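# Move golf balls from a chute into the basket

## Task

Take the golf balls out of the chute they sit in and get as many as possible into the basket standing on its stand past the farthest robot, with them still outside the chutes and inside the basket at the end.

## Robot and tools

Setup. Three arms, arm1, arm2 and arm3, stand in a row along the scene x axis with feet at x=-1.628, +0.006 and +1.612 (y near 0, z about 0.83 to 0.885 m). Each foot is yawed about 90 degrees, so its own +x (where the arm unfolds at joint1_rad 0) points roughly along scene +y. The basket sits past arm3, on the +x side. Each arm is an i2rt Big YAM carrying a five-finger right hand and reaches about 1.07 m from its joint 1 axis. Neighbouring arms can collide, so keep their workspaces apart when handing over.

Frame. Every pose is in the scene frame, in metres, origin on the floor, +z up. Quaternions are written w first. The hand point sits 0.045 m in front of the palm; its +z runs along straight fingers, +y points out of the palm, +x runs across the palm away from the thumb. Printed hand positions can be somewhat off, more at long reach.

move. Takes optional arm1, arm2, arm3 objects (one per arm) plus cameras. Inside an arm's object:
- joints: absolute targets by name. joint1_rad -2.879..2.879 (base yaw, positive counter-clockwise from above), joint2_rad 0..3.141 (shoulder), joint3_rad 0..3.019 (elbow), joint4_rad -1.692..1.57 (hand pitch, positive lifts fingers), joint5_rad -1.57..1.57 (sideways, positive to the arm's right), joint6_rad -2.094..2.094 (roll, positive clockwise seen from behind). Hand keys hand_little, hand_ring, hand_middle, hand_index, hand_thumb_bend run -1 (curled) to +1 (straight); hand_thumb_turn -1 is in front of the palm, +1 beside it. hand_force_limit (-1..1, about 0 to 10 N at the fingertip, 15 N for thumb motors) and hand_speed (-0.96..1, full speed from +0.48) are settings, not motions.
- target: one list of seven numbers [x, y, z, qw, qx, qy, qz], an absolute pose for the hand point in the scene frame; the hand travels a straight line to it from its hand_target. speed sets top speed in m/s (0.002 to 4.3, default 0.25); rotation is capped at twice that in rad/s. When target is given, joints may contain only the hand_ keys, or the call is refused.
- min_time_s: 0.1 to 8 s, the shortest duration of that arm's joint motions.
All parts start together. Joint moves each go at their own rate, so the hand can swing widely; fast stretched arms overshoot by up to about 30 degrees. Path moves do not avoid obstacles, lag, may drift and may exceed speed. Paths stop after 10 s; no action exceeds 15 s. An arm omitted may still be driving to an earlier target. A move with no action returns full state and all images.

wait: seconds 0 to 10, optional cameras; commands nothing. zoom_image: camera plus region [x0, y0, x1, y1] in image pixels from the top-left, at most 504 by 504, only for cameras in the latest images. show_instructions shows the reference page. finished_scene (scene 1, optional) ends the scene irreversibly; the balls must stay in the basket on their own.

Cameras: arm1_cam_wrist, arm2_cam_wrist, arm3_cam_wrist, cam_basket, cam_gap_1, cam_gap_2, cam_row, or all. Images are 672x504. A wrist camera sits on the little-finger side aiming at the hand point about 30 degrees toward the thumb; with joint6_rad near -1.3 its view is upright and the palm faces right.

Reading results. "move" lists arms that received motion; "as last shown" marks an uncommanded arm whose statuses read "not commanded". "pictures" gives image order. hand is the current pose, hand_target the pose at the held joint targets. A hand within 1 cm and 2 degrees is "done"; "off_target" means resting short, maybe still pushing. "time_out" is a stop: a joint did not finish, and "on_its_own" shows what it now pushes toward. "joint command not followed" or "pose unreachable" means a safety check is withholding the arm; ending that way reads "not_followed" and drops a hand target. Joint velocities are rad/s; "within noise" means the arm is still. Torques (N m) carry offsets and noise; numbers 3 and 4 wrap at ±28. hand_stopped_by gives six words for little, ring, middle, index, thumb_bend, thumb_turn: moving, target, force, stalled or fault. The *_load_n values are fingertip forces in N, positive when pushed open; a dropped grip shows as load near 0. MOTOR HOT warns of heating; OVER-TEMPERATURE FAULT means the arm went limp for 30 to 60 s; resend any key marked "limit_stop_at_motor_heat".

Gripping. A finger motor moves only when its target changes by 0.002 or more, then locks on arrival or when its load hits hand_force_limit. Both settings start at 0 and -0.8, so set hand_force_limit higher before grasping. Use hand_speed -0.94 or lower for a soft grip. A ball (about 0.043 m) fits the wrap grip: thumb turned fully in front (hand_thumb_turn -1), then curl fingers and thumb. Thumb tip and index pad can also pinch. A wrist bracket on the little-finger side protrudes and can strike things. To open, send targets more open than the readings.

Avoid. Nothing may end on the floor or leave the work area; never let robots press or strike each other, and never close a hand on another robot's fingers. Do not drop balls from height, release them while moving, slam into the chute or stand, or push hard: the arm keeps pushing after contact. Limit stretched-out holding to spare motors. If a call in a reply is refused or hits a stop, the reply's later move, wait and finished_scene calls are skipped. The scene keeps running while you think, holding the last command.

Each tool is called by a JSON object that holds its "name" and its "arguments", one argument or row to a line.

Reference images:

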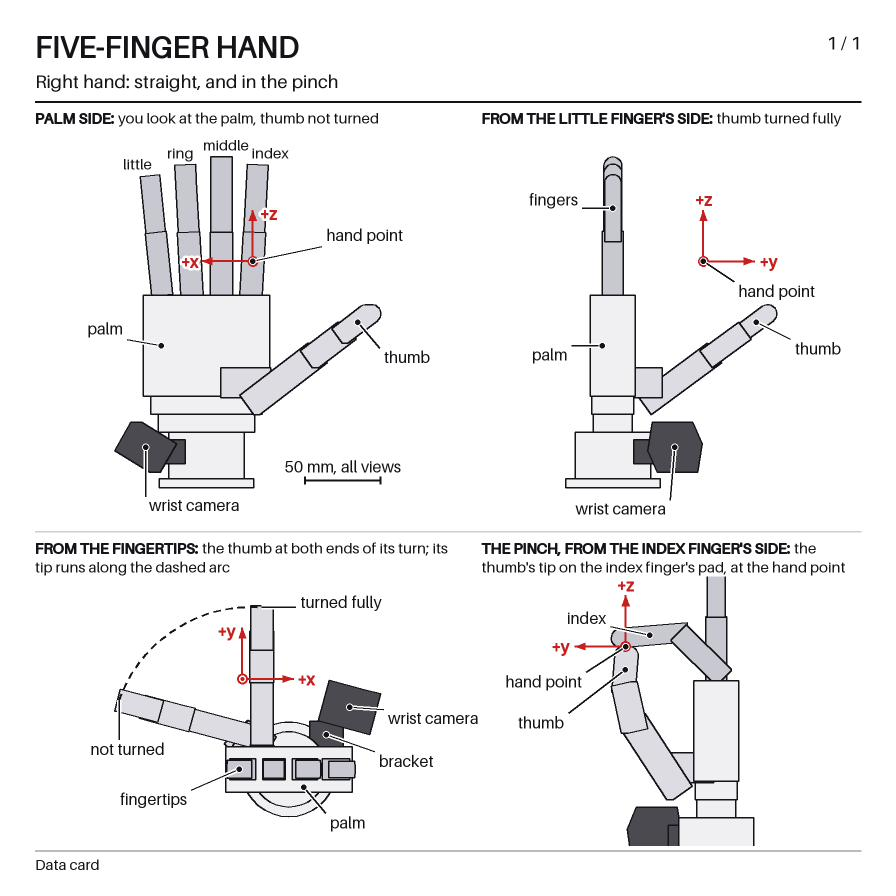

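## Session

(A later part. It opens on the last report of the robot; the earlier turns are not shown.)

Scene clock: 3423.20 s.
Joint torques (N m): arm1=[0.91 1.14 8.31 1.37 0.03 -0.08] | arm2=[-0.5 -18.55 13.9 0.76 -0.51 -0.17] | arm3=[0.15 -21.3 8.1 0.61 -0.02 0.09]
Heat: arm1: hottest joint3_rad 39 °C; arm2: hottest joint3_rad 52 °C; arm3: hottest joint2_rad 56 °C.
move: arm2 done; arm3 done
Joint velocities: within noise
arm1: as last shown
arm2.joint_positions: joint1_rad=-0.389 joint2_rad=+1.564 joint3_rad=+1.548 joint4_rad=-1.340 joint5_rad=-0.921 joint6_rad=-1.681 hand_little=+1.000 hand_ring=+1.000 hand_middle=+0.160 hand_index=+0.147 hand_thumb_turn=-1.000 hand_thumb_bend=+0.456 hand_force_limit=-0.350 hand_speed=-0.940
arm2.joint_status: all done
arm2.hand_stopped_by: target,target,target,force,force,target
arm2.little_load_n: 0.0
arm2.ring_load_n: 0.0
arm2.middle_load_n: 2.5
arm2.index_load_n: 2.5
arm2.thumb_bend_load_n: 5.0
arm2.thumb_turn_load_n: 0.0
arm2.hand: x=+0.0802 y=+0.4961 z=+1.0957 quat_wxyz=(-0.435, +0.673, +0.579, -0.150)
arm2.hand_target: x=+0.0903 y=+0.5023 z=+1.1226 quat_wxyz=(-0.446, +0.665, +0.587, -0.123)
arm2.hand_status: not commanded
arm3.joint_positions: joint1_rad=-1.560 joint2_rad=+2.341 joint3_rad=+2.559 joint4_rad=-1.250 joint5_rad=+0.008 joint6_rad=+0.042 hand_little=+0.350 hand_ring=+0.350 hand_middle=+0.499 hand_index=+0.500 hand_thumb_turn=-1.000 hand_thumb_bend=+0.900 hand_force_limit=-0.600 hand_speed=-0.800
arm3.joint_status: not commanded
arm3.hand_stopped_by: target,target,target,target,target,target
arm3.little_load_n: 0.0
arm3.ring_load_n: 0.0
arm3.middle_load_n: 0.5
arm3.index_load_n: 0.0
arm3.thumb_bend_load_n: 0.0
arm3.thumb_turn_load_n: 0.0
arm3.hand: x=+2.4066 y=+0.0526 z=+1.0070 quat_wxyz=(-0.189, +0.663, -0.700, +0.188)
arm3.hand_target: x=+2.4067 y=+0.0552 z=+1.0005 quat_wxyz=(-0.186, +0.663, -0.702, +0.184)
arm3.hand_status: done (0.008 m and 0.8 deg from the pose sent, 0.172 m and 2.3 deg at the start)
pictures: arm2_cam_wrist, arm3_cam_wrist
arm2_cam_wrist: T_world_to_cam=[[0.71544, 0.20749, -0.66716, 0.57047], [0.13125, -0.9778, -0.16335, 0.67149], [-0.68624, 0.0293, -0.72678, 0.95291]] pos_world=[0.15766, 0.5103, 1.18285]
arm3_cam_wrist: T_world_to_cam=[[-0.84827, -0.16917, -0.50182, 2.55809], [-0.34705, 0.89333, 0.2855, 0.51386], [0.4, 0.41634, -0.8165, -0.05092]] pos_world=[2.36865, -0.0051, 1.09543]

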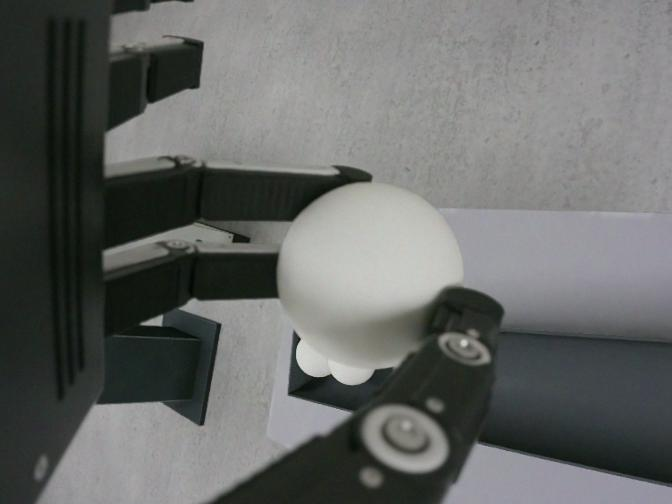

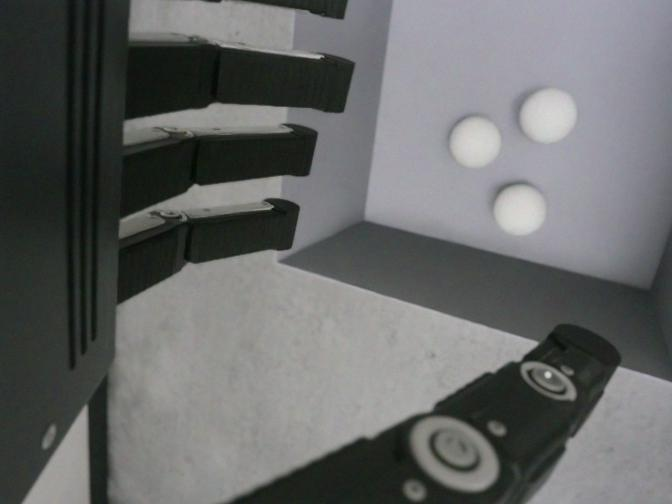

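{"name": "move", "arguments": {
  "arm3": {"joints":{"joint1_rad":1.278,"joint2_rad":2.0,"joint3_rad":1.8,"joint4_rad":0.2,"joint5_rad":-0.05,"joint6_rad":1.2,"hand_index":0.34,"hand_middle":0.34,"hand_thumb_bend":1.0,"hand_ring":0.6,"hand_little":0.6},"min_time_s":8}
}}

{"name": "move", "arguments": {
  "arm3": {"joints":{"joint1_rad":1.278,"joint2_rad":2.5,"joint3_rad":1.6,"joint4_rad":0.9,"joint5_rad":-0.05,"joint6_rad":1.571},"min_time_s":4}
}}

{"name": "move", "arguments": {
  "arm2": {"joints":{"joint1_rad":-1.427,"joint2_rad":2.1,"joint3_rad":2.15,"joint4_rad":-0.62,"joint5_rad":-0.467,"joint6_rad":-0.334,"hand_little":-1,"hand_ring":-1,"hand_speed":-0.8},"min_time_s":6}
}}

{"name": "move", "arguments": {
  "arm3": {"target":[0.803,0.219,1.02,0.0371,-0.7047,0.0371,0.7047],"speed":0.1},
  "cameras": ["arm3_cam_wrist","arm2_cam_wrist","cam_gap_2"]
}}

Scene clock: 3453.73 s.
Joint torques (N m): arm1=[0.91 1.14 8.29 1.39 0.03 -0.07] | arm2=[-0.73 -18.9 14.02 0.76 -0.54 -0.19] | arm3=[-0.79 -21.54 8.17 2.61 -0.12 0.25]
Heat: arm1: hottest joint3_rad 39 °C; arm2: hottest joint3_rad 55 °C; arm3: hottest joint2_rad 58 °C.
move: arm3 done
Joint velocities: within noise
arm1, arm2: as last shown
arm3.joint_positions: joint1_rad=+1.285 joint2_rad=+2.026 joint3_rad=+1.798 joint4_rad=+0.179 joint5_rad=-0.042 joint6_rad=+1.175 hand_little=+0.600 hand_ring=+0.600 hand_middle=+0.340 hand_index=+0.340 hand_thumb_turn=-1.000 hand_thumb_bend=+1.000 hand_force_limit=-0.600 hand_speed=-0.800
arm3.joint_status: all done
arm3.hand_stopped_by: target,target,target,target,target,target
arm3.little_load_n: 0.0
arm3.ring_load_n: 0.0
arm3.middle_load_n: 0.0
arm3.index_load_n: 0.0
arm3.thumb_bend_load_n: 0.0
arm3.thumb_turn_load_n: 0.0
arm3.hand: x=+0.7436 y=+0.2241 z=+1.1738 quat_wxyz=(-0.223, +0.723, +0.047, -0.652)
arm3.hand_target: x=+0.7503 y=+0.2275 z=+1.2036 quat_wxyz=(-0.224, +0.707, +0.039, -0.669)
arm3.hand_status: not commanded
pictures: none

Scene clock: 3458.33 s.
Joint torques (N m): arm1=[0.79 1.14 8.31 1.39 0.03 -0.07] | arm2=[-0.62 -18.73 13.97 0.75 -0.53 -0.17] | arm3=[-0.62 -19.78 5.94 2.58 -0.22 0.26]
Heat: arm1: hottest joint3_rad 39 °C; arm2: hottest joint3_rad 55 °C; arm3: hottest joint2_rad 58 °C.
move: arm3 done
Joint velocities: within noise
arm1, arm2: as last shown
arm1.thumb_bend_load_n: 0.5
arm3.joint_positions: joint1_rad=+1.293 joint2_rad=+2.488 joint3_rad=+1.597 joint4_rad=+0.881 joint5_rad=-0.047 joint6_rad=+1.553 hand_little=+0.600 hand_ring=+0.600 hand_middle=+0.340 hand_index=+0.340 hand_thumb_turn=-1.000 hand_thumb_bend=+1.000 hand_force_limit=-0.600 hand_speed=-0.800
arm3.joint_status: all done
arm3.hand_stopped_by: target,target,target,target,target,target
arm3.little_load_n: 0.0
arm3.ring_load_n: 0.0
arm3.middle_load_n: 0.0
arm3.index_load_n: 0.0
arm3.thumb_bend_load_n: 0.0
arm3.thumb_turn_load_n: 0.0
arm3.hand: x=+0.7609 y=+0.2181 z=+0.8640 quat_wxyz=(-0.095, +0.707, -0.083, -0.696)
arm3.hand_target: x=+0.7631 y=+0.2238 z=+0.8622 quat_wxyz=(-0.090, +0.702, -0.090, -0.701)
arm3.hand_status: not commanded
pictures: none

Scene clock: 3464.93 s.
Joint torques (N m): arm1=[0.79 1.08 8.31 1.39 0.03 -0.07] | arm2=[0.21 -25.05 15.62 3.36 -0.08 0.07] | arm3=[-0.62 -19.78 5.98 2.59 -0.22 0.26]
Heat: arm1: hottest joint3_rad 39 °C; arm2: hottest joint3_rad 57 °C; arm3: hottest joint2_rad 56 °C.
move: arm2 done
Joint velocities: within noise
arm1, arm3: as last shown
arm1.thumb_bend_load_n: 0.0
arm2.joint_positions: joint1_rad=-1.425 joint2_rad=+2.075 joint3_rad=+2.090 joint4_rad=-0.642 joint5_rad=-0.469 joint6_rad=-0.353 hand_little=-1.000 hand_ring=-1.000 hand_middle=+0.160 hand_index=+0.147 hand_thumb_turn=-1.000 hand_thumb_bend=+0.456 hand_force_limit=-0.350 hand_speed=-0.800
arm2.joint_status: all done
arm2.hand_stopped_by: target,target,target,force,force,target
arm2.little_load_n: 0.0
arm2.ring_load_n: 0.0
arm2.middle_load_n: 2.5
arm2.index_load_n: 2.5
arm2.thumb_bend_load_n: 5.0
arm2.thumb_turn_load_n: 0.0
arm2.hand: x=+0.7863 y=+0.2181 z=+1.0579 quat_wxyz=(-0.442, +0.803, -0.347, +0.201)
arm2.hand_target: x=+0.8043 y=+0.2201 z=+1.0732 quat_wxyz=(-0.455, +0.792, -0.342, +0.219)
arm2.hand_status: not commanded
arm3.joint_positions: joint1_rad=+1.293 joint2_rad=+2.488 joint3_rad=+1.597 joint4_rad=+0.881 joint5_rad=-0.047 joint6_rad=+1.554 hand_little=+0.600 hand_ring=+0.600 hand_middle=+0.340 hand_index=+0.340 hand_thumb_turn=-1.000 hand_thumb_bend=+1.000 hand_force_limit=-0.600 hand_speed=-0.800
arm3.hand: x=+0.7609 y=+0.2181 z=+0.8640 quat_wxyz=(-0.094, +0.706, -0.083, -0.697)
arm3.hand_target: x=+0.7631 y=+0.2239 z=+0.8623 quat_wxyz=(-0.090, +0.702, -0.090, -0.701)
pictures: none

Scene clock: 3467.33 s.
Joint torques (N m): arm1=[0.85 1.14 8.32 1.39 0.03 -0.07] | arm2=[0.67 -25.41 15.73 3.33 -0.07 0.07] | arm3=[-0.85 -20.07 6.64 1.46 -0.24 0.26]
Heat: arm1: hottest joint3_rad 39 °C; arm2: hottest joint3_rad 57 °C; arm3: hottest joint2_rad 56 °C.
move: arm3 off_target
Joint velocities: within noise
arm1, arm2: as last shown
arm3.joint_positions: joint1_rad=+1.233 joint2_rad=+2.170 joint3_rad=+1.449 joint4_rad=+0.715 joint5_rad=-0.249 joint6_rad=+1.554 hand_little=+0.600 hand_ring=+0.600 hand_middle=+0.340 hand_index=+0.340 hand_thumb_turn=-1.000 hand_thumb_bend=+1.000 hand_force_limit=-0.600 hand_speed=-0.800
arm3.joint_status: not commanded
arm3.hand_stopped_by: target,target,target,target,target,target
arm3.little_load_n: 0.0
arm3.ring_load_n: 0.0
arm3.middle_load_n: 0.0
arm3.index_load_n: 0.0
arm3.thumb_bend_load_n: 0.0
arm3.thumb_turn_load_n: -0.5
arm3.hand: x=+0.8011 y=+0.2188 z=+1.0084 quat_wxyz=(-0.044, +0.709, -0.033, -0.703)
arm3.hand_target: x=+0.8030 y=+0.2252 z=+1.0197 quat_wxyz=(-0.040, +0.706, -0.040, -0.706)
arm3.hand_status: off_target (0.012 m and 1.0 deg from the pose sent, 0.162 m and 8.4 deg at the start)
pictures: arm2_cam_wrist, arm3_cam_wrist, cam_gap_2
arm2_cam_wrist: T_world_to_cam=[[-0.26427, -0.52231, -0.81077, 1.17919], [-0.92529, 0.37442, 0.06039, 0.60006], [0.27203, 0.76616, -0.58224, 0.35097]] pos_world=[0.77138, 0.12233, 1.12417]
arm3_cam_wrist: T_world_to_cam=[[-0.10008, -0.96708, -0.23395, 0.53004], [0.40301, -0.25438, 0.87913, -1.14062], [-0.90971, -0.0063, 0.41521, 0.42285]] pos_world=[0.8974, 0.22512, 0.95119]

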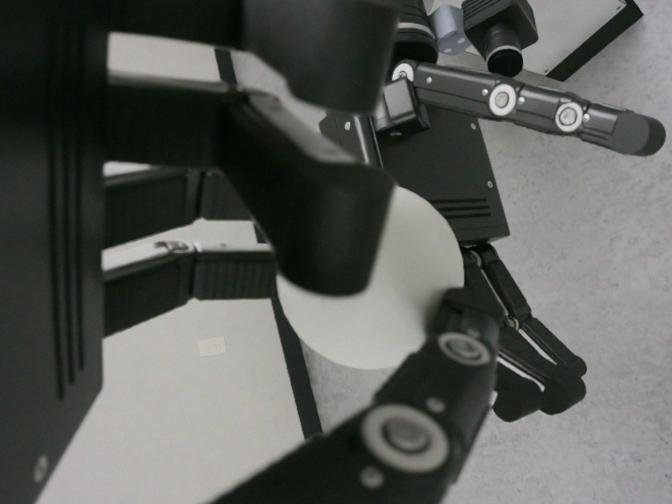

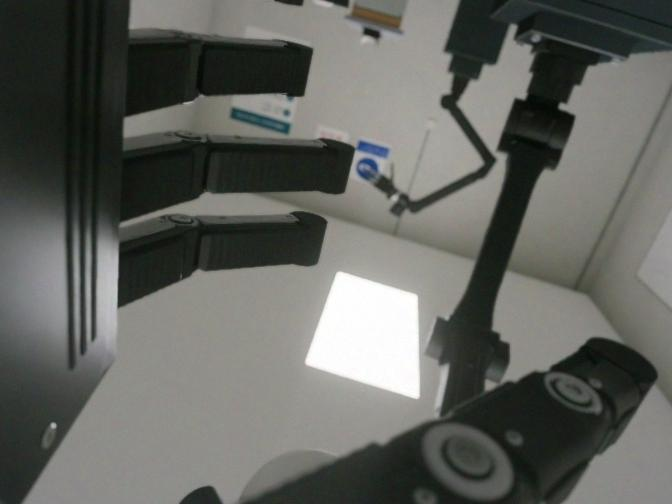

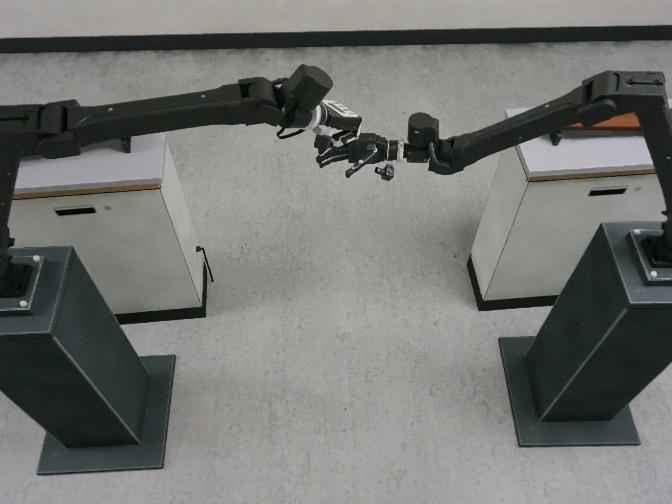

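{"name": "move", "arguments": {
  "arm3": {"target":[0.804,0.216,1.108,0.0371,-0.7047,0.0371,0.7047],"speed":0.07},
  "cameras": ["arm3_cam_wrist","arm2_cam_wrist"]
}}

{"name": "move", "arguments": {
  "arm3": {"target":[0.804,0.211,1.130,0.0371,-0.7047,0.0371,0.7047],"speed":0.05},
  "cameras": ["arm3_cam_wrist","arm2_cam_wrist"]
}}

Scene clock: 3479.67 s.
Joint torques (N m): arm1=[0.85 1.14 8.32 1.39 0.03 -0.07] | arm2=[0.38 -25.47 15.66 3.37 -0.1 0.08] | arm3=[0.03 -19.66 9.32 1.46 -0.13 0.26]
Heat: arm1: hottest joint3_rad 39 °C; arm2: hottest joint3_rad 60 °C; arm3: hottest joint2_rad 55 °C.
move: arm3 off_target
Joint velocities: within noise
arm1, arm2: as last shown
arm2.thumb_turn_load_n: 0.5
arm3.joint_positions: joint1_rad=+1.239 joint2_rad=+2.034 joint3_rad=+1.449 joint4_rad=+0.543 joint5_rad=-0.249 joint6_rad=+1.554 hand_little=+0.600 hand_ring=+0.600 hand_middle=+0.340 hand_index=+0.340 hand_thumb_turn=-1.000 hand_thumb_bend=+1.000 hand_force_limit=-0.600 hand_speed=-0.800
arm3.joint_status: not commanded
arm3.hand_stopped_by: target,target,target,target,target,target
arm3.little_load_n: 0.0
arm3.ring_load_n: 0.0
arm3.middle_load_n: 0.0
arm3.index_load_n: 0.0
arm3.thumb_bend_load_n: 0.0
arm3.thumb_turn_load_n: -0.5
arm3.hand: x=+0.8067 y=+0.2112 z=+1.0752 quat_wxyz=(-0.038, +0.721, -0.034, -0.691)
arm3.hand_target: x=+0.8031 y=+0.2111 z=+1.1076 quat_wxyz=(-0.035, +0.706, -0.035, -0.706)
arm3.hand_status: off_target (0.033 m and 2.4 deg from the pose sent, 0.100 m and 1.0 deg at the start)
pictures: arm2_cam_wrist, arm3_cam_wrist
arm2_cam_wrist: T_world_to_cam=[[-0.26427, -0.52231, -0.81077, 1.17919], [-0.92529, 0.37442, 0.06039, 0.60006], [0.27203, 0.76616, -0.58224, 0.35097]] pos_world=[0.77138, 0.12233, 1.12417]
arm3_cam_wrist: T_world_to_cam=[[-0.0865, -0.97047, -0.22519, 0.51931], [0.37517, -0.24113, 0.89504, -1.20105], [-0.92291, -0.00707, 0.38495, 0.44354]] pos_world=[0.90487, 0.21751, 1.02119]

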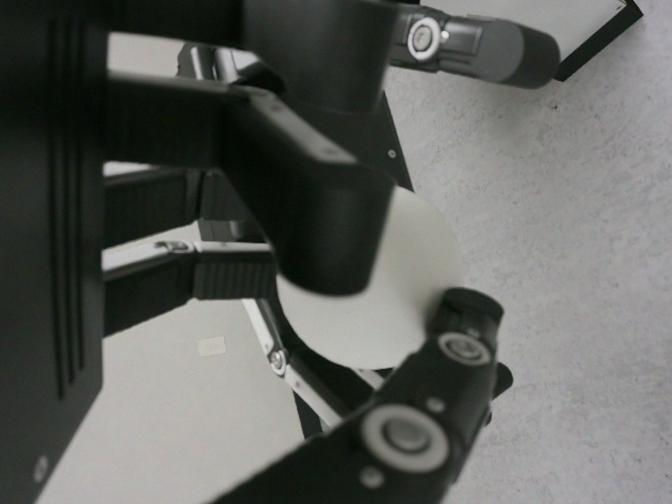

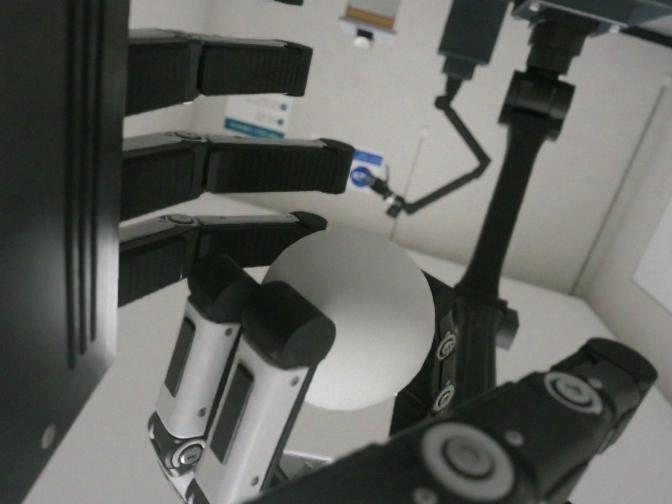

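Scene clock: 3480.73 s.
Joint torques (N m): arm1=[0.85 1.14 8.31 1.37 0.03 -0.07] | arm2=[0.15 -25.47 15.69 3.28 -0.08 0.06] | arm3=[0.09 -19.84 9.83 1.46 0.05 0.26]
Heat: arm1: hottest joint3_rad 39 °C; arm2: hottest joint3_rad 60 °C; arm3: hottest joint2_rad 55 °C.
move: arm3 off_target
Joint velocities: within noise
arm1.joint_positions: joint1_rad=+0.177 joint2_rad=+0.642 joint3_rad=+1.456 joint4_rad=-1.154 joint5_rad=+0.156 joint6_rad=-1.149 hand_little=+1.000 hand_ring=+1.000 hand_middle=+1.000 hand_index=+1.000 hand_thumb_turn=+1.000 hand_thumb_bend=+1.000 hand_force_limit=+0.000 hand_speed=-0.800
arm1.joint_status: not commanded
arm1.hand_stopped_by: target,target,target,target,target,target
arm1.little_load_n: 0.0
arm1.ring_load_n: 0.0
arm1.middle_load_n: 0.0
arm1.index_load_n: 0.0
arm1.thumb_bend_load_n: 0.0
arm1.thumb_turn_load_n: 0.0
arm1.hand: x=-1.6157 y=+0.2370 z=+1.4382 quat_wxyz=(-0.484, +0.658, +0.482, +0.317)
arm1.hand_target: x=-1.6154 y=+0.2352 z=+1.4505 quat_wxyz=(-0.495, +0.652, +0.476, +0.321)
arm1.hand_status: not commanded
arm2: as last shown
arm2.thumb_turn_load_n: 0.0
arm3.joint_positions: joint1_rad=+1.239 joint2_rad=+2.000 joint3_rad=+1.454 joint4_rad=+0.499 joint5_rad=-0.248 joint6_rad=+1.554 hand_little=+0.600 hand_ring=+0.600 hand_middle=+0.340 hand_index=+0.340 hand_thumb_turn=-1.000 hand_thumb_bend=+1.000 hand_force_limit=-0.600 hand_speed=-0.800
arm3.joint_status: not commanded
arm3.hand_stopped_by: target,target,target,target,target,target
arm3.little_load_n: 0.0
arm3.ring_load_n: 0.0
arm3.middle_load_n: 0.0
arm3.index_load_n: 0.0
arm3.thumb_bend_load_n: 0.0
arm3.thumb_turn_load_n: 0.0
arm3.hand: x=+0.8091 y=+0.2106 z=+1.0936 quat_wxyz=(-0.038, +0.723, -0.035, -0.689)
arm3.hand_target: x=+0.8051 y=+0.2107 z=+1.1299 quat_wxyz=(-0.037, +0.706, -0.037, -0.706)
arm3.hand_status: off_target (0.037 m and 2.7 deg from the pose sent, 0.055 m and 2.4 deg at the start)
pictures: arm2_cam_wrist, arm3_cam_wrist
arm2_cam_wrist: T_world_to_cam=[[-0.26427, -0.52231, -0.81077, 1.17919], [-0.92529, 0.37442, 0.06039, 0.60006], [0.27203, 0.76616, -0.58224, 0.35097]] pos_world=[0.77138, 0.12233, 1.12417]
arm3_cam_wrist: T_world_to_cam=[[-0.08669, -0.9708, -0.22368, 0.52164], [0.36966, -0.23985, 0.89768, -1.21728], [-0.92511, -0.00486, 0.37966, 0.44574]] pos_world=[0.90756, 0.21661, 1.04017]

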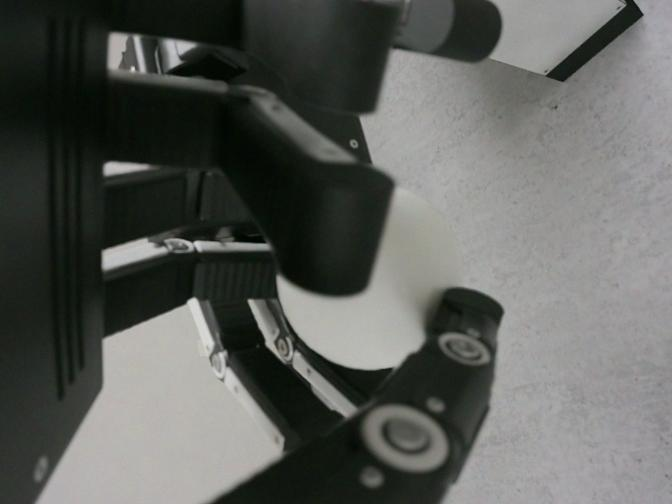

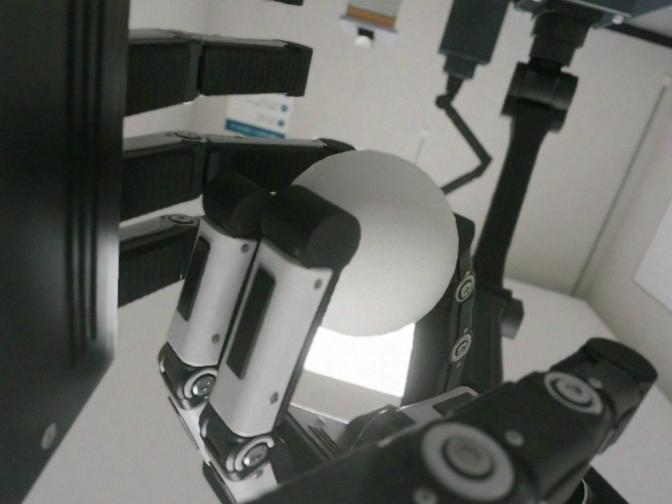

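{"name": "move", "arguments": {
  "arm3": {"joints":{"hand_speed":-0.9,"hand_force_limit":-0.7,"hand_index":0.16,"hand_middle":0.16}},
  "cameras": ["arm3_cam_wrist"]
}}

Scene clock: 3492.73 s.
Joint torques (N m): arm1=[0.85 1.2 8.31 1.4 0.04 -0.07] | arm2=[0.15 -25.64 15.72 3.18 -0.1 0.07] | arm3=[0.09 -19.6 9.8 1.44 0.03 0.25]
Heat: arm1: hottest joint3_rad 39 °C; arm2: hottest joint3_rad 63 °C; arm3: hottest joint2_rad 56 °C.
move: arm3 done
Joint velocities: within noise
arm1, arm2: as last shown
arm2.joint_positions: joint1_rad=-1.425 joint2_rad=+2.075 joint3_rad=+2.090 joint4_rad=-0.640 joint5_rad=-0.469 joint6_rad=-0.353 hand_little=-1.000 hand_ring=-1.000 hand_middle=+0.160 hand_index=+0.147 hand_thumb_turn=-1.000 hand_thumb_bend=+0.456 hand_force_limit=-0.350 hand_speed=-0.800
arm2.thumb_bend_load_n: 4.5
arm2.thumb_turn_load_n: -0.5
arm2.hand: x=+0.7866 y=+0.2181 z=+1.0581 quat_wxyz=(-0.442, +0.802, -0.347, +0.201)
arm3.joint_positions: joint1_rad=+1.239 joint2_rad=+2.000 joint3_rad=+1.454 joint4_rad=+0.499 joint5_rad=-0.248 joint6_rad=+1.556 hand_little=+0.600 hand_ring=+0.600 hand_middle=+0.160 hand_index=+0.160 hand_thumb_turn=-1.000 hand_thumb_bend=+1.000 hand_force_limit=-0.700 hand_speed=-0.900
arm3.joint_status: all done
arm3.hand_stopped_by: target,target,target,target,target,target
arm3.little_load_n: 0.0
arm3.ring_load_n: 0.0
arm3.middle_load_n: 0.5
arm3.index_load_n: 0.0
arm3.thumb_bend_load_n: 0.0
arm3.thumb_turn_load_n: 0.0
arm3.hand: x=+0.8091 y=+0.2107 z=+1.0937 quat_wxyz=(-0.037, +0.723, -0.036, -0.689)
arm3.hand_target: x=+0.8051 y=+0.2106 z=+1.1300 quat_wxyz=(-0.036, +0.706, -0.037, -0.706)
arm3.hand_status: not commanded
arm3_cam_wrist: T_world_to_cam=[[-0.08686, -0.97112, -0.22222, 0.52032], [0.36971, -0.23855, 0.898, -1.2179], [-0.92508, -0.00416, 0.37976, 0.44536]] pos_world=[0.90746, 0.21662, 1.04017]

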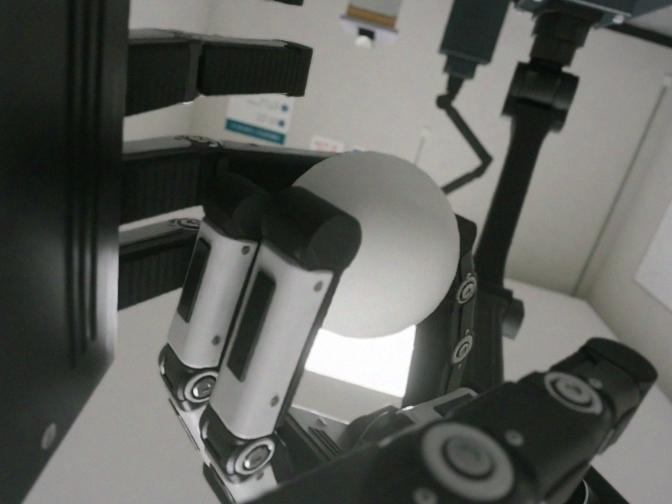

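{"name": "move", "arguments": {
  "arm3": {"joints":{"hand_speed":-0.94,"hand_force_limit":-0.5,"hand_thumb_bend":0.0}}
}}

{"name": "move", "arguments": {
  "arm3": {"joints":{"hand_speed":-0.95,"hand_force_limit":-0.6,"hand_index":0.0}},
  "cameras": ["arm3_cam_wrist"]
}}

Scene clock: 3510.10 s.
Joint torques (N m): arm1=[0.91 1.14 8.31 1.37 0.03 -0.07] | arm2=[0.5 -25.23 15.72 3.29 -0.11 0.08] | arm3=[0.09 -19.55 9.8 1.47 0.03 0.25]
Heat: arm1: hottest joint3_rad 39 °C; arm2: hottest joint3_rad 65 °C; arm3: hottest joint2_rad 56 °C.
move: arm3 off_target
Joint velocities: within noise
arm1, arm2: as last shown
arm2.joint_positions: joint1_rad=-1.425 joint2_rad=+2.075 joint3_rad=+2.090 joint4_rad=-0.640 joint5_rad=-0.469 joint6_rad=-0.345 hand_little=-1.000 hand_ring=-1.000 hand_middle=+0.160 hand_index=+0.147 hand_thumb_turn=-1.000 hand_thumb_bend=+0.456 hand_force_limit=-0.350 hand_speed=-0.800
arm2.index_load_n: 2.0
arm2.thumb_bend_load_n: 5.0
arm2.thumb_turn_load_n: 0.0
arm2.hand: x=+0.7864 y=+0.2185 z=+1.0583 quat_wxyz=(-0.443, +0.801, -0.350, +0.200)
arm2.hand_target: x=+0.8041 y=+0.2205 z=+1.0734 quat_wxyz=(-0.456, +0.791, -0.345, +0.217)
arm3.joint_positions: joint1_rad=+1.239 joint2_rad=+2.000 joint3_rad=+1.454 joint4_rad=+0.499 joint5_rad=-0.248 joint6_rad=+1.556 hand_little=+0.600 hand_ring=+0.600 hand_middle=+0.160 hand_index=+0.160 hand_thumb_turn=-1.000 hand_thumb_bend=+0.409 hand_force_limit=-0.500 hand_speed=-0.940
arm3.joint_status: hand_thumb_bend off_target (ended at +0.409, target +0.000); the others done
arm3.hand_stopped_by: target,target,target,target,force,target
arm3.little_load_n: 0.0
arm3.ring_load_n: 0.0
arm3.middle_load_n: 3.5
arm3.index_load_n: 0.0
arm3.thumb_bend_load_n: 3.5
arm3.thumb_turn_load_n: 0.0
arm3.hand: x=+0.8091 y=+0.2107 z=+1.0937 quat_wxyz=(-0.037, +0.723, -0.036, -0.689)
arm3.hand_target: x=+0.8051 y=+0.2106 z=+1.1300 quat_wxyz=(-0.036, +0.706, -0.037, -0.706)
arm3.hand_status: not commanded
pictures: none

Scene clock: 3510.90 s.
Joint torques (N m): arm1=[0.85 1.2 8.31 1.39 0.03 -0.07] | arm2=[0.73 -25.41 15.71 3.23 -0.1 0.09] | arm3=[0.09 -19.55 9.8 1.44 0.02 0.25]
Heat: arm1: hottest joint3_rad 39 °C; arm2: hottest joint3_rad 65 °C; arm3: hottest joint2_rad 56 °C.
move: arm3 off_target
Joint velocities: within noise
arm1, arm2: as last shown
arm2.middle_load_n: 3.0
arm3.joint_positions: joint1_rad=+1.239 joint2_rad=+2.000 joint3_rad=+1.454 joint4_rad=+0.499 joint5_rad=-0.248 joint6_rad=+1.556 hand_little=+0.600 hand_ring=+0.600 hand_middle=+0.160 hand_index=+0.119 hand_thumb_turn=-1.000 hand_thumb_bend=+0.409 hand_force_limit=-0.600 hand_speed=-0.950
arm3.joint_status: hand_index off_target (ended at +0.119, target +0.000); the others done
arm3.hand_stopped_by: target,target,target,force,force,target
arm3.little_load_n: 0.0
arm3.ring_load_n: 0.0
arm3.middle_load_n: 2.0
arm3.index_load_n: 2.5
arm3.thumb_bend_load_n: 4.5
arm3.thumb_turn_load_n: 0.0
arm3.hand: x=+0.8091 y=+0.2107 z=+1.0937 quat_wxyz=(-0.037, +0.723, -0.036, -0.689)
arm3.hand_target: x=+0.8051 y=+0.2106 z=+1.1300 quat_wxyz=(-0.036, +0.706, -0.037, -0.706)
arm3.hand_status: not commanded
arm3_cam_wrist: T_world_to_cam=[[-0.08686, -0.97112, -0.22222, 0.52032], [0.36971, -0.23855, 0.898, -1.2179], [-0.92508, -0.00416, 0.37976, 0.44536]] pos_world=[0.90746, 0.21662, 1.04017]

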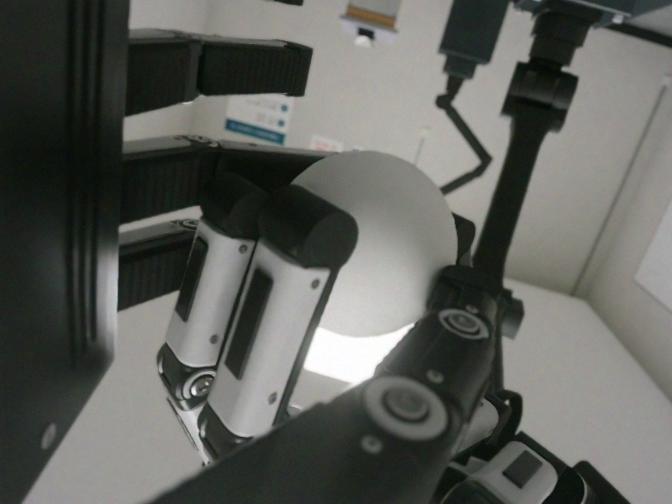

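{"name": "move", "arguments": {
  "arm2": {"joints":{"hand_speed":-0.85,"hand_thumb_bend":0.9}}
}}

{"name": "move", "arguments": {
  "arm2": {"joints":{"hand_speed":-0.8,"hand_index":0.3,"hand_middle":0.3}},
  "cameras": ["arm3_cam_wrist"]
}}

{"name": "move", "arguments": {
  "arm2": {"target":[0.804,0.2215,1.13,-0.456,0.791,-0.344,0.217],"speed":0.06},
  "cameras": ["arm3_cam_wrist"]
}}

Scene clock: 3521.70 s.
Joint torques (N m): arm1=[0.85 1.14 8.29 1.4 0.04 -0.07] | arm2=[0.44 -25.64 15.3 3.3 -0.1 0.07] | arm3=[0.09 -19.55 9.8 1.54 0.03 0.25]
Heat: arm1: hottest joint3_rad 39 °C; arm2: hottest joint3_rad 67 °C; arm3: hottest joint2_rad 57 °C.
move: arm2 done
Joint velocities: within noise
arm1, arm3: as last shown
arm1.little_load_n: 0.5
arm2.joint_positions: joint1_rad=-1.425 joint2_rad=+2.075 joint3_rad=+2.096 joint4_rad=-0.640 joint5_rad=-0.469 joint6_rad=-0.345 hand_little=-1.000 hand_ring=-1.000 hand_middle=+0.160 hand_index=+0.147 hand_thumb_turn=-1.000 hand_thumb_bend=+0.900 hand_force_limit=-0.350 hand_speed=-0.850
arm2.joint_status: all done
arm2.hand_stopped_by: target,target,target,force,target,target
arm2.little_load_n: 0.5
arm2.ring_load_n: 0.0
arm2.middle_load_n: 0.0
arm2.index_load_n: 0.0
arm2.thumb_bend_load_n: 0.0
arm2.thumb_turn_load_n: 0.0
arm2.hand: x=+0.7876 y=+0.2187 z=+1.0616 quat_wxyz=(-0.444, +0.800, -0.349, +0.202)
arm2.hand_target: x=+0.8042 y=+0.2205 z=+1.0739 quat_wxyz=(-0.456, +0.791, -0.344, +0.218)
arm2.hand_status: not commanded
arm3.joint_positions: joint1_rad=+1.239 joint2_rad=+2.000 joint3_rad=+1.454 joint4_rad=+0.497 joint5_rad=-0.248 joint6_rad=+1.556 hand_little=+0.600 hand_ring=+0.600 hand_middle=+0.160 hand_index=+0.119 hand_thumb_turn=-1.000 hand_thumb_bend=+0.409 hand_force_limit=-0.600 hand_speed=-0.950
arm3.middle_load_n: 2.5
arm3.thumb_turn_load_n: -0.5
arm3.hand: x=+0.8090 y=+0.2107 z=+1.0933 quat_wxyz=(-0.037, +0.723, -0.036, -0.689)
arm3.hand_target: x=+0.8051 y=+0.2106 z=+1.1301 quat_wxyz=(-0.037, +0.706, -0.037, -0.706)
pictures: none

Scene clock: 3522.47 s.
Joint torques (N m): arm1=[0.85 1.2 8.31 1.37 0.03 -0.07] | arm2=[0.44 -25.52 15.27 3.37 -0.09 0.08] | arm3=[0.15 -19.55 9.8 1.55 0.03 0.25]
Heat: arm1: hottest joint3_rad 39 °C; arm2: hottest joint3_rad 67 °C; arm3: hottest joint2_rad 57 °C.
move: arm2 done
Joint velocities: within noise
arm1, arm3: as last shown
arm1.little_load_n: 0.0
arm2.joint_positions: joint1_rad=-1.425 joint2_rad=+2.075 joint3_rad=+2.096 joint4_rad=-0.640 joint5_rad=-0.469 joint6_rad=-0.345 hand_little=-1.000 hand_ring=-1.000 hand_middle=+0.300 hand_index=+0.300 hand_thumb_turn=-1.000 hand_thumb_bend=+0.900 hand_force_limit=-0.350 hand_speed=-0.800
arm2.joint_status: all done
arm2.hand_stopped_by: target,target,target,target,target,target
arm2.little_load_n: 0.0
arm2.ring_load_n: 0.0
arm2.middle_load_n: 0.0
arm2.index_load_n: 0.0
arm2.thumb_bend_load_n: 0.0
arm2.thumb_turn_load_n: 0.5
arm2.hand: x=+0.7876 y=+0.2187 z=+1.0616 quat_wxyz=(-0.444, +0.800, -0.349, +0.202)
arm2.hand_target: x=+0.8042 y=+0.2205 z=+1.0739 quat_wxyz=(-0.456, +0.791, -0.344, +0.218)
arm2.hand_status: not commanded
arm3.thumb_turn_load_n: 0.0
arm3_cam_wrist: T_world_to_cam=[[-0.08653, -0.97125, -0.22179, 0.51948], [0.36847, -0.23804, 0.89865, -1.21743], [-0.92561, -0.00396, 0.37847, 0.4473]] pos_world=[0.90756, 0.21652, 1.03997]

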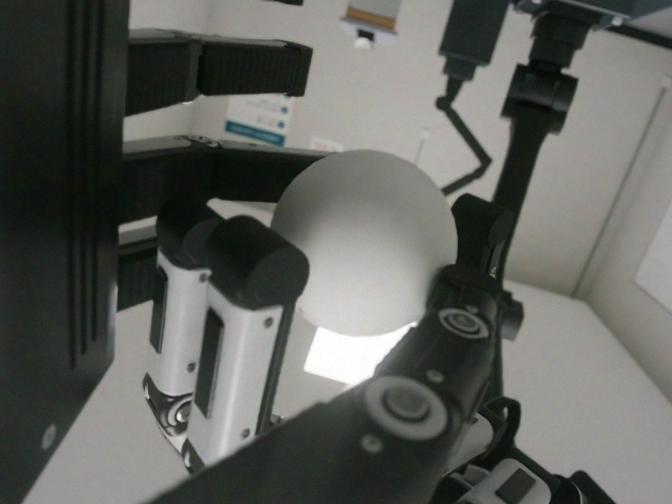

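Scene clock: 3524.33 s.
Joint torques (N m): arm1=[0.85 1.14 8.31 1.37 0.04 -0.08] | arm2=[0.73 -25 15.01 1.96 -0.09 0.07] | arm3=[0.09 -19.6 9.8 1.54 0.03 0.26]
Heat: arm1: hottest joint3_rad 39 °C; arm2: hottest joint3_rad 67 °C; arm3: hottest joint2_rad 57 °C.
move: arm2 off_target
Joint velocities: within noise
arm1, arm3: as last shown
arm2.joint_positions: joint1_rad=-1.425 joint2_rad=+2.096 joint3_rad=+2.283 joint4_rad=-0.771 joint5_rad=-0.469 joint6_rad=-0.342 hand_little=-1.000 hand_ring=-1.000 hand_middle=+0.300 hand_index=+0.300 hand_thumb_turn=-1.000 hand_thumb_bend=+0.900 hand_force_limit=-0.350 hand_speed=-0.800
arm2.joint_status: not commanded
arm2.hand_stopped_by: target,target,target,target,target,target
arm2.little_load_n: 0.0
arm2.ring_load_n: 0.0
arm2.middle_load_n: 0.0
arm2.index_load_n: 0.0
arm2.thumb_bend_load_n: 0.0
arm2.thumb_turn_load_n: 0.0
arm2.hand: x=+0.7950 y=+0.2195 z=+1.1249 quat_wxyz=(-0.453, +0.795, -0.343, +0.214)
arm2.hand_target: x=+0.8042 y=+0.2214 z=+1.1282 quat_wxyz=(-0.456, +0.791, -0.345, +0.217)
arm2.hand_status: off_target (0.011 m and 0.6 deg from the pose sent, 0.070 m and 2.5 deg at the start)
arm3.thumb_turn_load_n: -0.5
arm3_cam_wrist: T_world_to_cam=[[-0.08653, -0.97125, -0.22179, 0.51948], [0.36847, -0.23804, 0.89865, -1.21743], [-0.92561, -0.00396, 0.37847, 0.4473]] pos_world=[0.90756, 0.21652, 1.03997]

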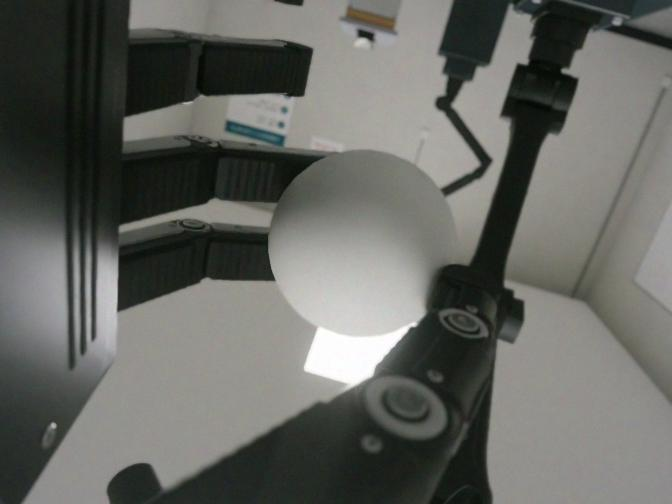

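{"name": "move", "arguments": {
  "arm2": {"target":[0.80,0.222,1.22,-0.456,0.791,-0.344,0.217],"speed":0.15},
  "arm3": {"joints":{"joint1_rad":0.6,"joint2_rad":2.03,"joint3_rad":1.6,"joint4_rad":0.2,"joint5_rad":-0.2,"joint6_rad":1.2},"min_time_s":3},
  "cameras": ["arm3_cam_wrist"]
}}

{"name": "move", "arguments": {
  "arm3": {"joints":{"joint1_rad":-1.49,"joint2_rad":2.344,"joint3_rad":2.539,"joint4_rad":-1.258,"joint5_rad":-0.01,"joint6_rad":0.026},"min_time_s":7},
  "arm2": {"joints":{"joint1_rad":-0.4,"joint2_rad":1.5,"joint3_rad":1.45,"joint4_rad":-1.2,"joint5_rad":-0.977,"joint6_rad":-1.31,"hand_little":1,"hand_ring":1,"hand_index":0.16,"hand_middle":0.16,"hand_thumb_bend":0.8},"min_time_s":7},
  "cameras": ["arm3_cam_wrist","cam_basket","arm2_cam_wrist"]
}}

Scene clock: 3604.63 s.
Joint torques (N m): arm1=[0.85 1.14 8.31 1.39 0.03 -0.07] | arm2=[0.26 -26.64 13.11 1.99 0.02 0.08] | arm3=[0.26 -17.67 10.52 1.55 -0.06 -0.07]
Heat: arm1: hottest joint3_rad 39 °C; arm2: hottest joint3_rad 67 °C; arm3: hottest joint2_rad 57 °C.
move: arm2 done; arm3 done
Joint velocities: within noise
arm1: as last shown
arm1.little_load_n: -0.5
arm2.joint_positions: joint1_rad=-1.425 joint2_rad=+2.291 joint3_rad=+2.877 joint4_rad=-1.134 joint5_rad=-0.464 joint6_rad=-0.328 hand_little=-1.000 hand_ring=-1.000 hand_middle=+0.300 hand_index=+0.300 hand_thumb_turn=-1.000 hand_thumb_bend=+0.900 hand_force_limit=-0.350 hand_speed=-0.800
arm2.joint_status: not commanded
arm2.hand_stopped_by: target,target,target,target,target,target
arm2.little_load_n: 0.0
arm2.ring_load_n: 0.0
arm2.middle_load_n: 0.0
arm2.index_load_n: 0.0
arm2.thumb_bend_load_n: 0.0
arm2.thumb_turn_load_n: 0.0
arm2.hand: x=+0.7982 y=+0.2192 z=+1.2174 quat_wxyz=(-0.461, +0.787, -0.342, +0.225)
arm2.hand_target: x=+0.8003 y=+0.2222 z=+1.2207 quat_wxyz=(-0.465, +0.783, -0.343, +0.228)
arm2.hand_status: done (0.004 m and 1.2 deg from the pose sent, 0.095 m and 0.6 deg at the start; a joint's target at an end of its range on 59 of 93 steps)
arm3.joint_positions: joint1_rad=+0.595 joint2_rad=+2.015 joint3_rad=+1.555 joint4_rad=+0.206 joint5_rad=-0.202 joint6_rad=+1.215 hand_little=+0.600 hand_ring=+0.600 hand_middle=+0.160 hand_index=+0.119 hand_thumb_turn=-1.000 hand_thumb_bend=+0.409 hand_force_limit=-0.600 hand_speed=-0.950
arm3.joint_status: all done
arm3.hand_stopped_by: target,target,target,force,force,target
arm3.little_load_n: 0.0
arm3.ring_load_n: 0.0
arm3.middle_load_n: 3.0
arm3.index_load_n: 2.0
arm3.thumb_bend_load_n: 4.5
arm3.thumb_turn_load_n: -0.5
arm3.hand: x=+1.0716 y=+0.6715 z=+1.0462 quat_wxyz=(-0.319, +0.767, -0.189, -0.524)
arm3.hand_target: x=+1.0620 y=+0.6773 z=+1.0586 quat_wxyz=(-0.329, +0.762, -0.178, -0.529)
arm3.hand_status: not commanded
arm3_cam_wrist: T_world_to_cam=[[-0.52338, -0.70052, -0.48512, 1.54115], [-0.15836, -0.47944, 0.86317, -0.39834], [-0.83725, 0.52859, 0.14, 0.5072]] pos_world=[1.16819, 0.62053, 1.02047]

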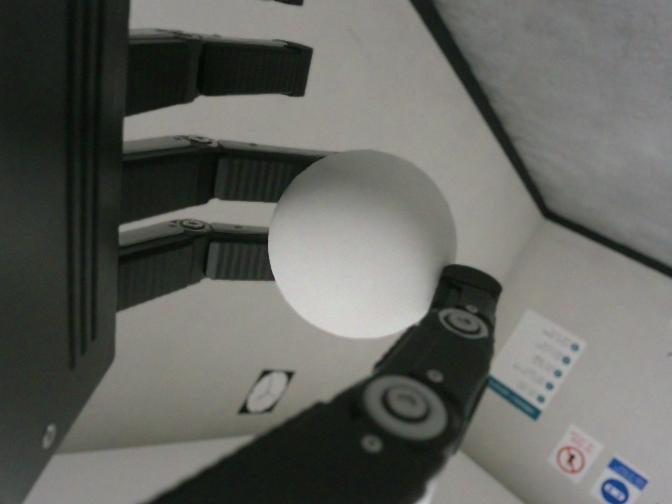

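Scene clock: 3612.60 s.
Joint torques (N m): arm1=[0.79 1.14 8.31 1.39 0.03 -0.07] | arm2=[1.2 -18.08 8.85 0.98 -0.9 -0.18] | arm3=[0.32 -20.78 10.55 0.53 0 -0.14]
Heat: arm1: hottest joint3_rad 39 °C; arm2: hottest joint3_rad 66 °C; arm3: hottest joint2_rad 56 °C.
move: arm2 done; arm3 done
Joint velocities: within noise
arm1.joint_positions: joint1_rad=+0.177 joint2_rad=+0.642 joint3_rad=+1.456 joint4_rad=-1.154 joint5_rad=+0.156 joint6_rad=-1.149 hand_little=+1.000 hand_ring=+1.000 hand_middle=+1.000 hand_index=+1.000 hand_thumb_turn=+1.000 hand_thumb_bend=+1.000 hand_force_limit=+0.000 hand_speed=-0.800
arm1.joint_status: not commanded
arm1.hand_stopped_by: target,target,target,target,target,target
arm1.little_load_n: 0.0
arm1.ring_load_n: 0.0
arm1.middle_load_n: 0.0
arm1.index_load_n: 0.0
arm1.thumb_bend_load_n: 0.0
arm1.thumb_turn_load_n: 0.0
arm1.hand: x=-1.6157 y=+0.2370 z=+1.4382 quat_wxyz=(-0.484, +0.658, +0.482, +0.317)
arm1.hand_target: x=-1.6154 y=+0.2352 z=+1.4505 quat_wxyz=(-0.495, +0.652, +0.476, +0.321)
arm1.hand_status: not commanded
arm2.joint_positions: joint1_rad=-0.408 joint2_rad=+1.513 joint3_rad=+1.463 joint4_rad=-1.189 joint5_rad=-0.973 joint6_rad=-1.298 hand_little=+1.000 hand_ring=+1.000 hand_middle=+0.160 hand_index=+0.160 hand_thumb_turn=-1.000 hand_thumb_bend=+0.800 hand_force_limit=-0.350 hand_speed=-0.800
arm2.joint_status: all done
arm2.hand_stopped_by: target,target,target,target,target,target
arm2.little_load_n: 0.0
arm2.ring_load_n: 0.0
arm2.middle_load_n: 0.0
arm2.index_load_n: 0.0
arm2.thumb_bend_load_n: 0.0
arm2.thumb_turn_load_n: 0.0
arm2.hand: x=+0.0675 y=+0.4835 z=+1.0995 quat_wxyz=(-0.447, +0.746, +0.450, -0.203)
arm2.hand_target: x=+0.0603 y=+0.4780 z=+1.1005 quat_wxyz=(-0.446, +0.742, +0.456, -0.207)
arm2.hand_status: not commanded
arm3.joint_positions: joint1_rad=-1.497 joint2_rad=+2.328 joint3_rad=+2.496 joint4_rad=-1.250 joint5_rad=-0.018 joint6_rad=+0.051 hand_little=+0.600 hand_ring=+0.600 hand_middle=+0.160 hand_index=+0.119 hand_thumb_turn=-1.000 hand_thumb_bend=+0.409 hand_force_limit=-0.600 hand_speed=-0.950
arm3.joint_status: all done
arm3.hand_stopped_by: target,target,target,force,force,target
arm3.little_load_n: 0.0
arm3.ring_load_n: 0.0
arm3.middle_load_n: 2.5
arm3.index_load_n: 2.5
arm3.thumb_bend_load_n: 4.5
arm3.thumb_turn_load_n: 0.0
arm3.hand: x=+2.3908 y=+0.1074 z=+0.9887 quat_wxyz=(-0.186, +0.688, -0.684, +0.156)
arm3.hand_target: x=+2.3970 y=+0.1102 z=+0.9949 quat_wxyz=(-0.192, +0.694, -0.674, +0.164)
arm3.hand_status: not commanded
pictures: arm2_cam_wrist, arm3_cam_wrist, cam_basket
arm2_cam_wrist: T_world_to_cam=[[0.60334, -0.04401, -0.79627, 0.85578], [-0.10001, -0.99477, -0.0208, 0.52864], [-0.79119, 0.09218, -0.60459, 0.78968]] pos_world=[0.16132, 0.49075, 1.16985]
arm3_cam_wrist: T_world_to_cam=[[-0.86, -0.21451, -0.46301, 2.53933], [-0.39078, 0.86035, 0.32723, 0.53143], [0.32816, 0.46236, -0.82373, 0.09161]] pos_world=[2.36143, 0.04515, 1.0773]

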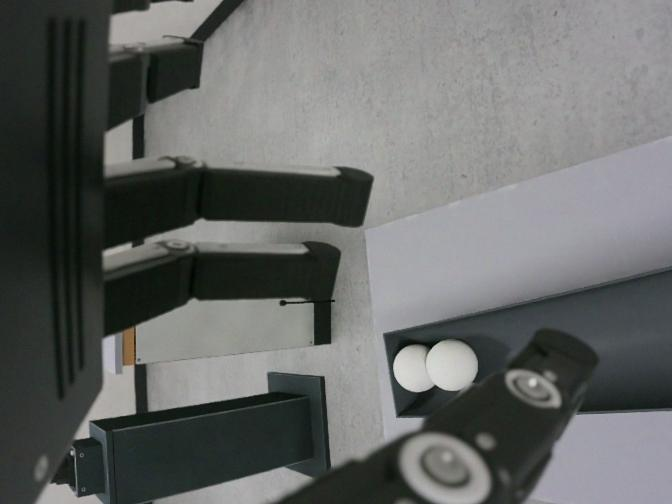

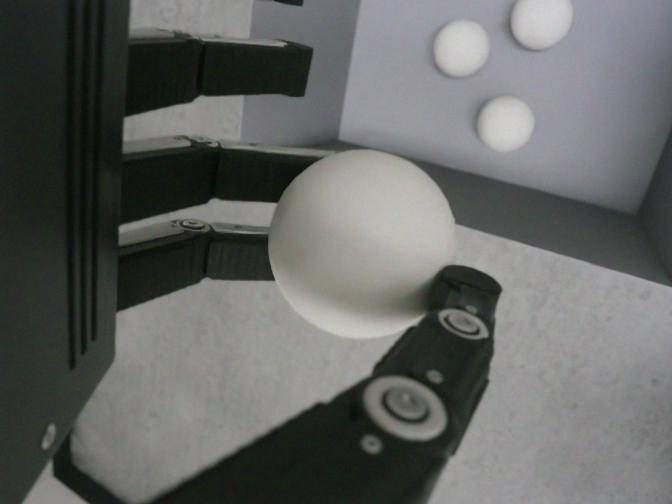

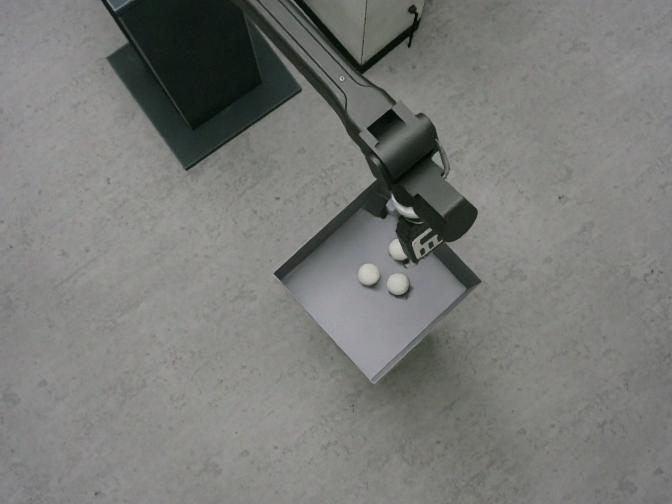

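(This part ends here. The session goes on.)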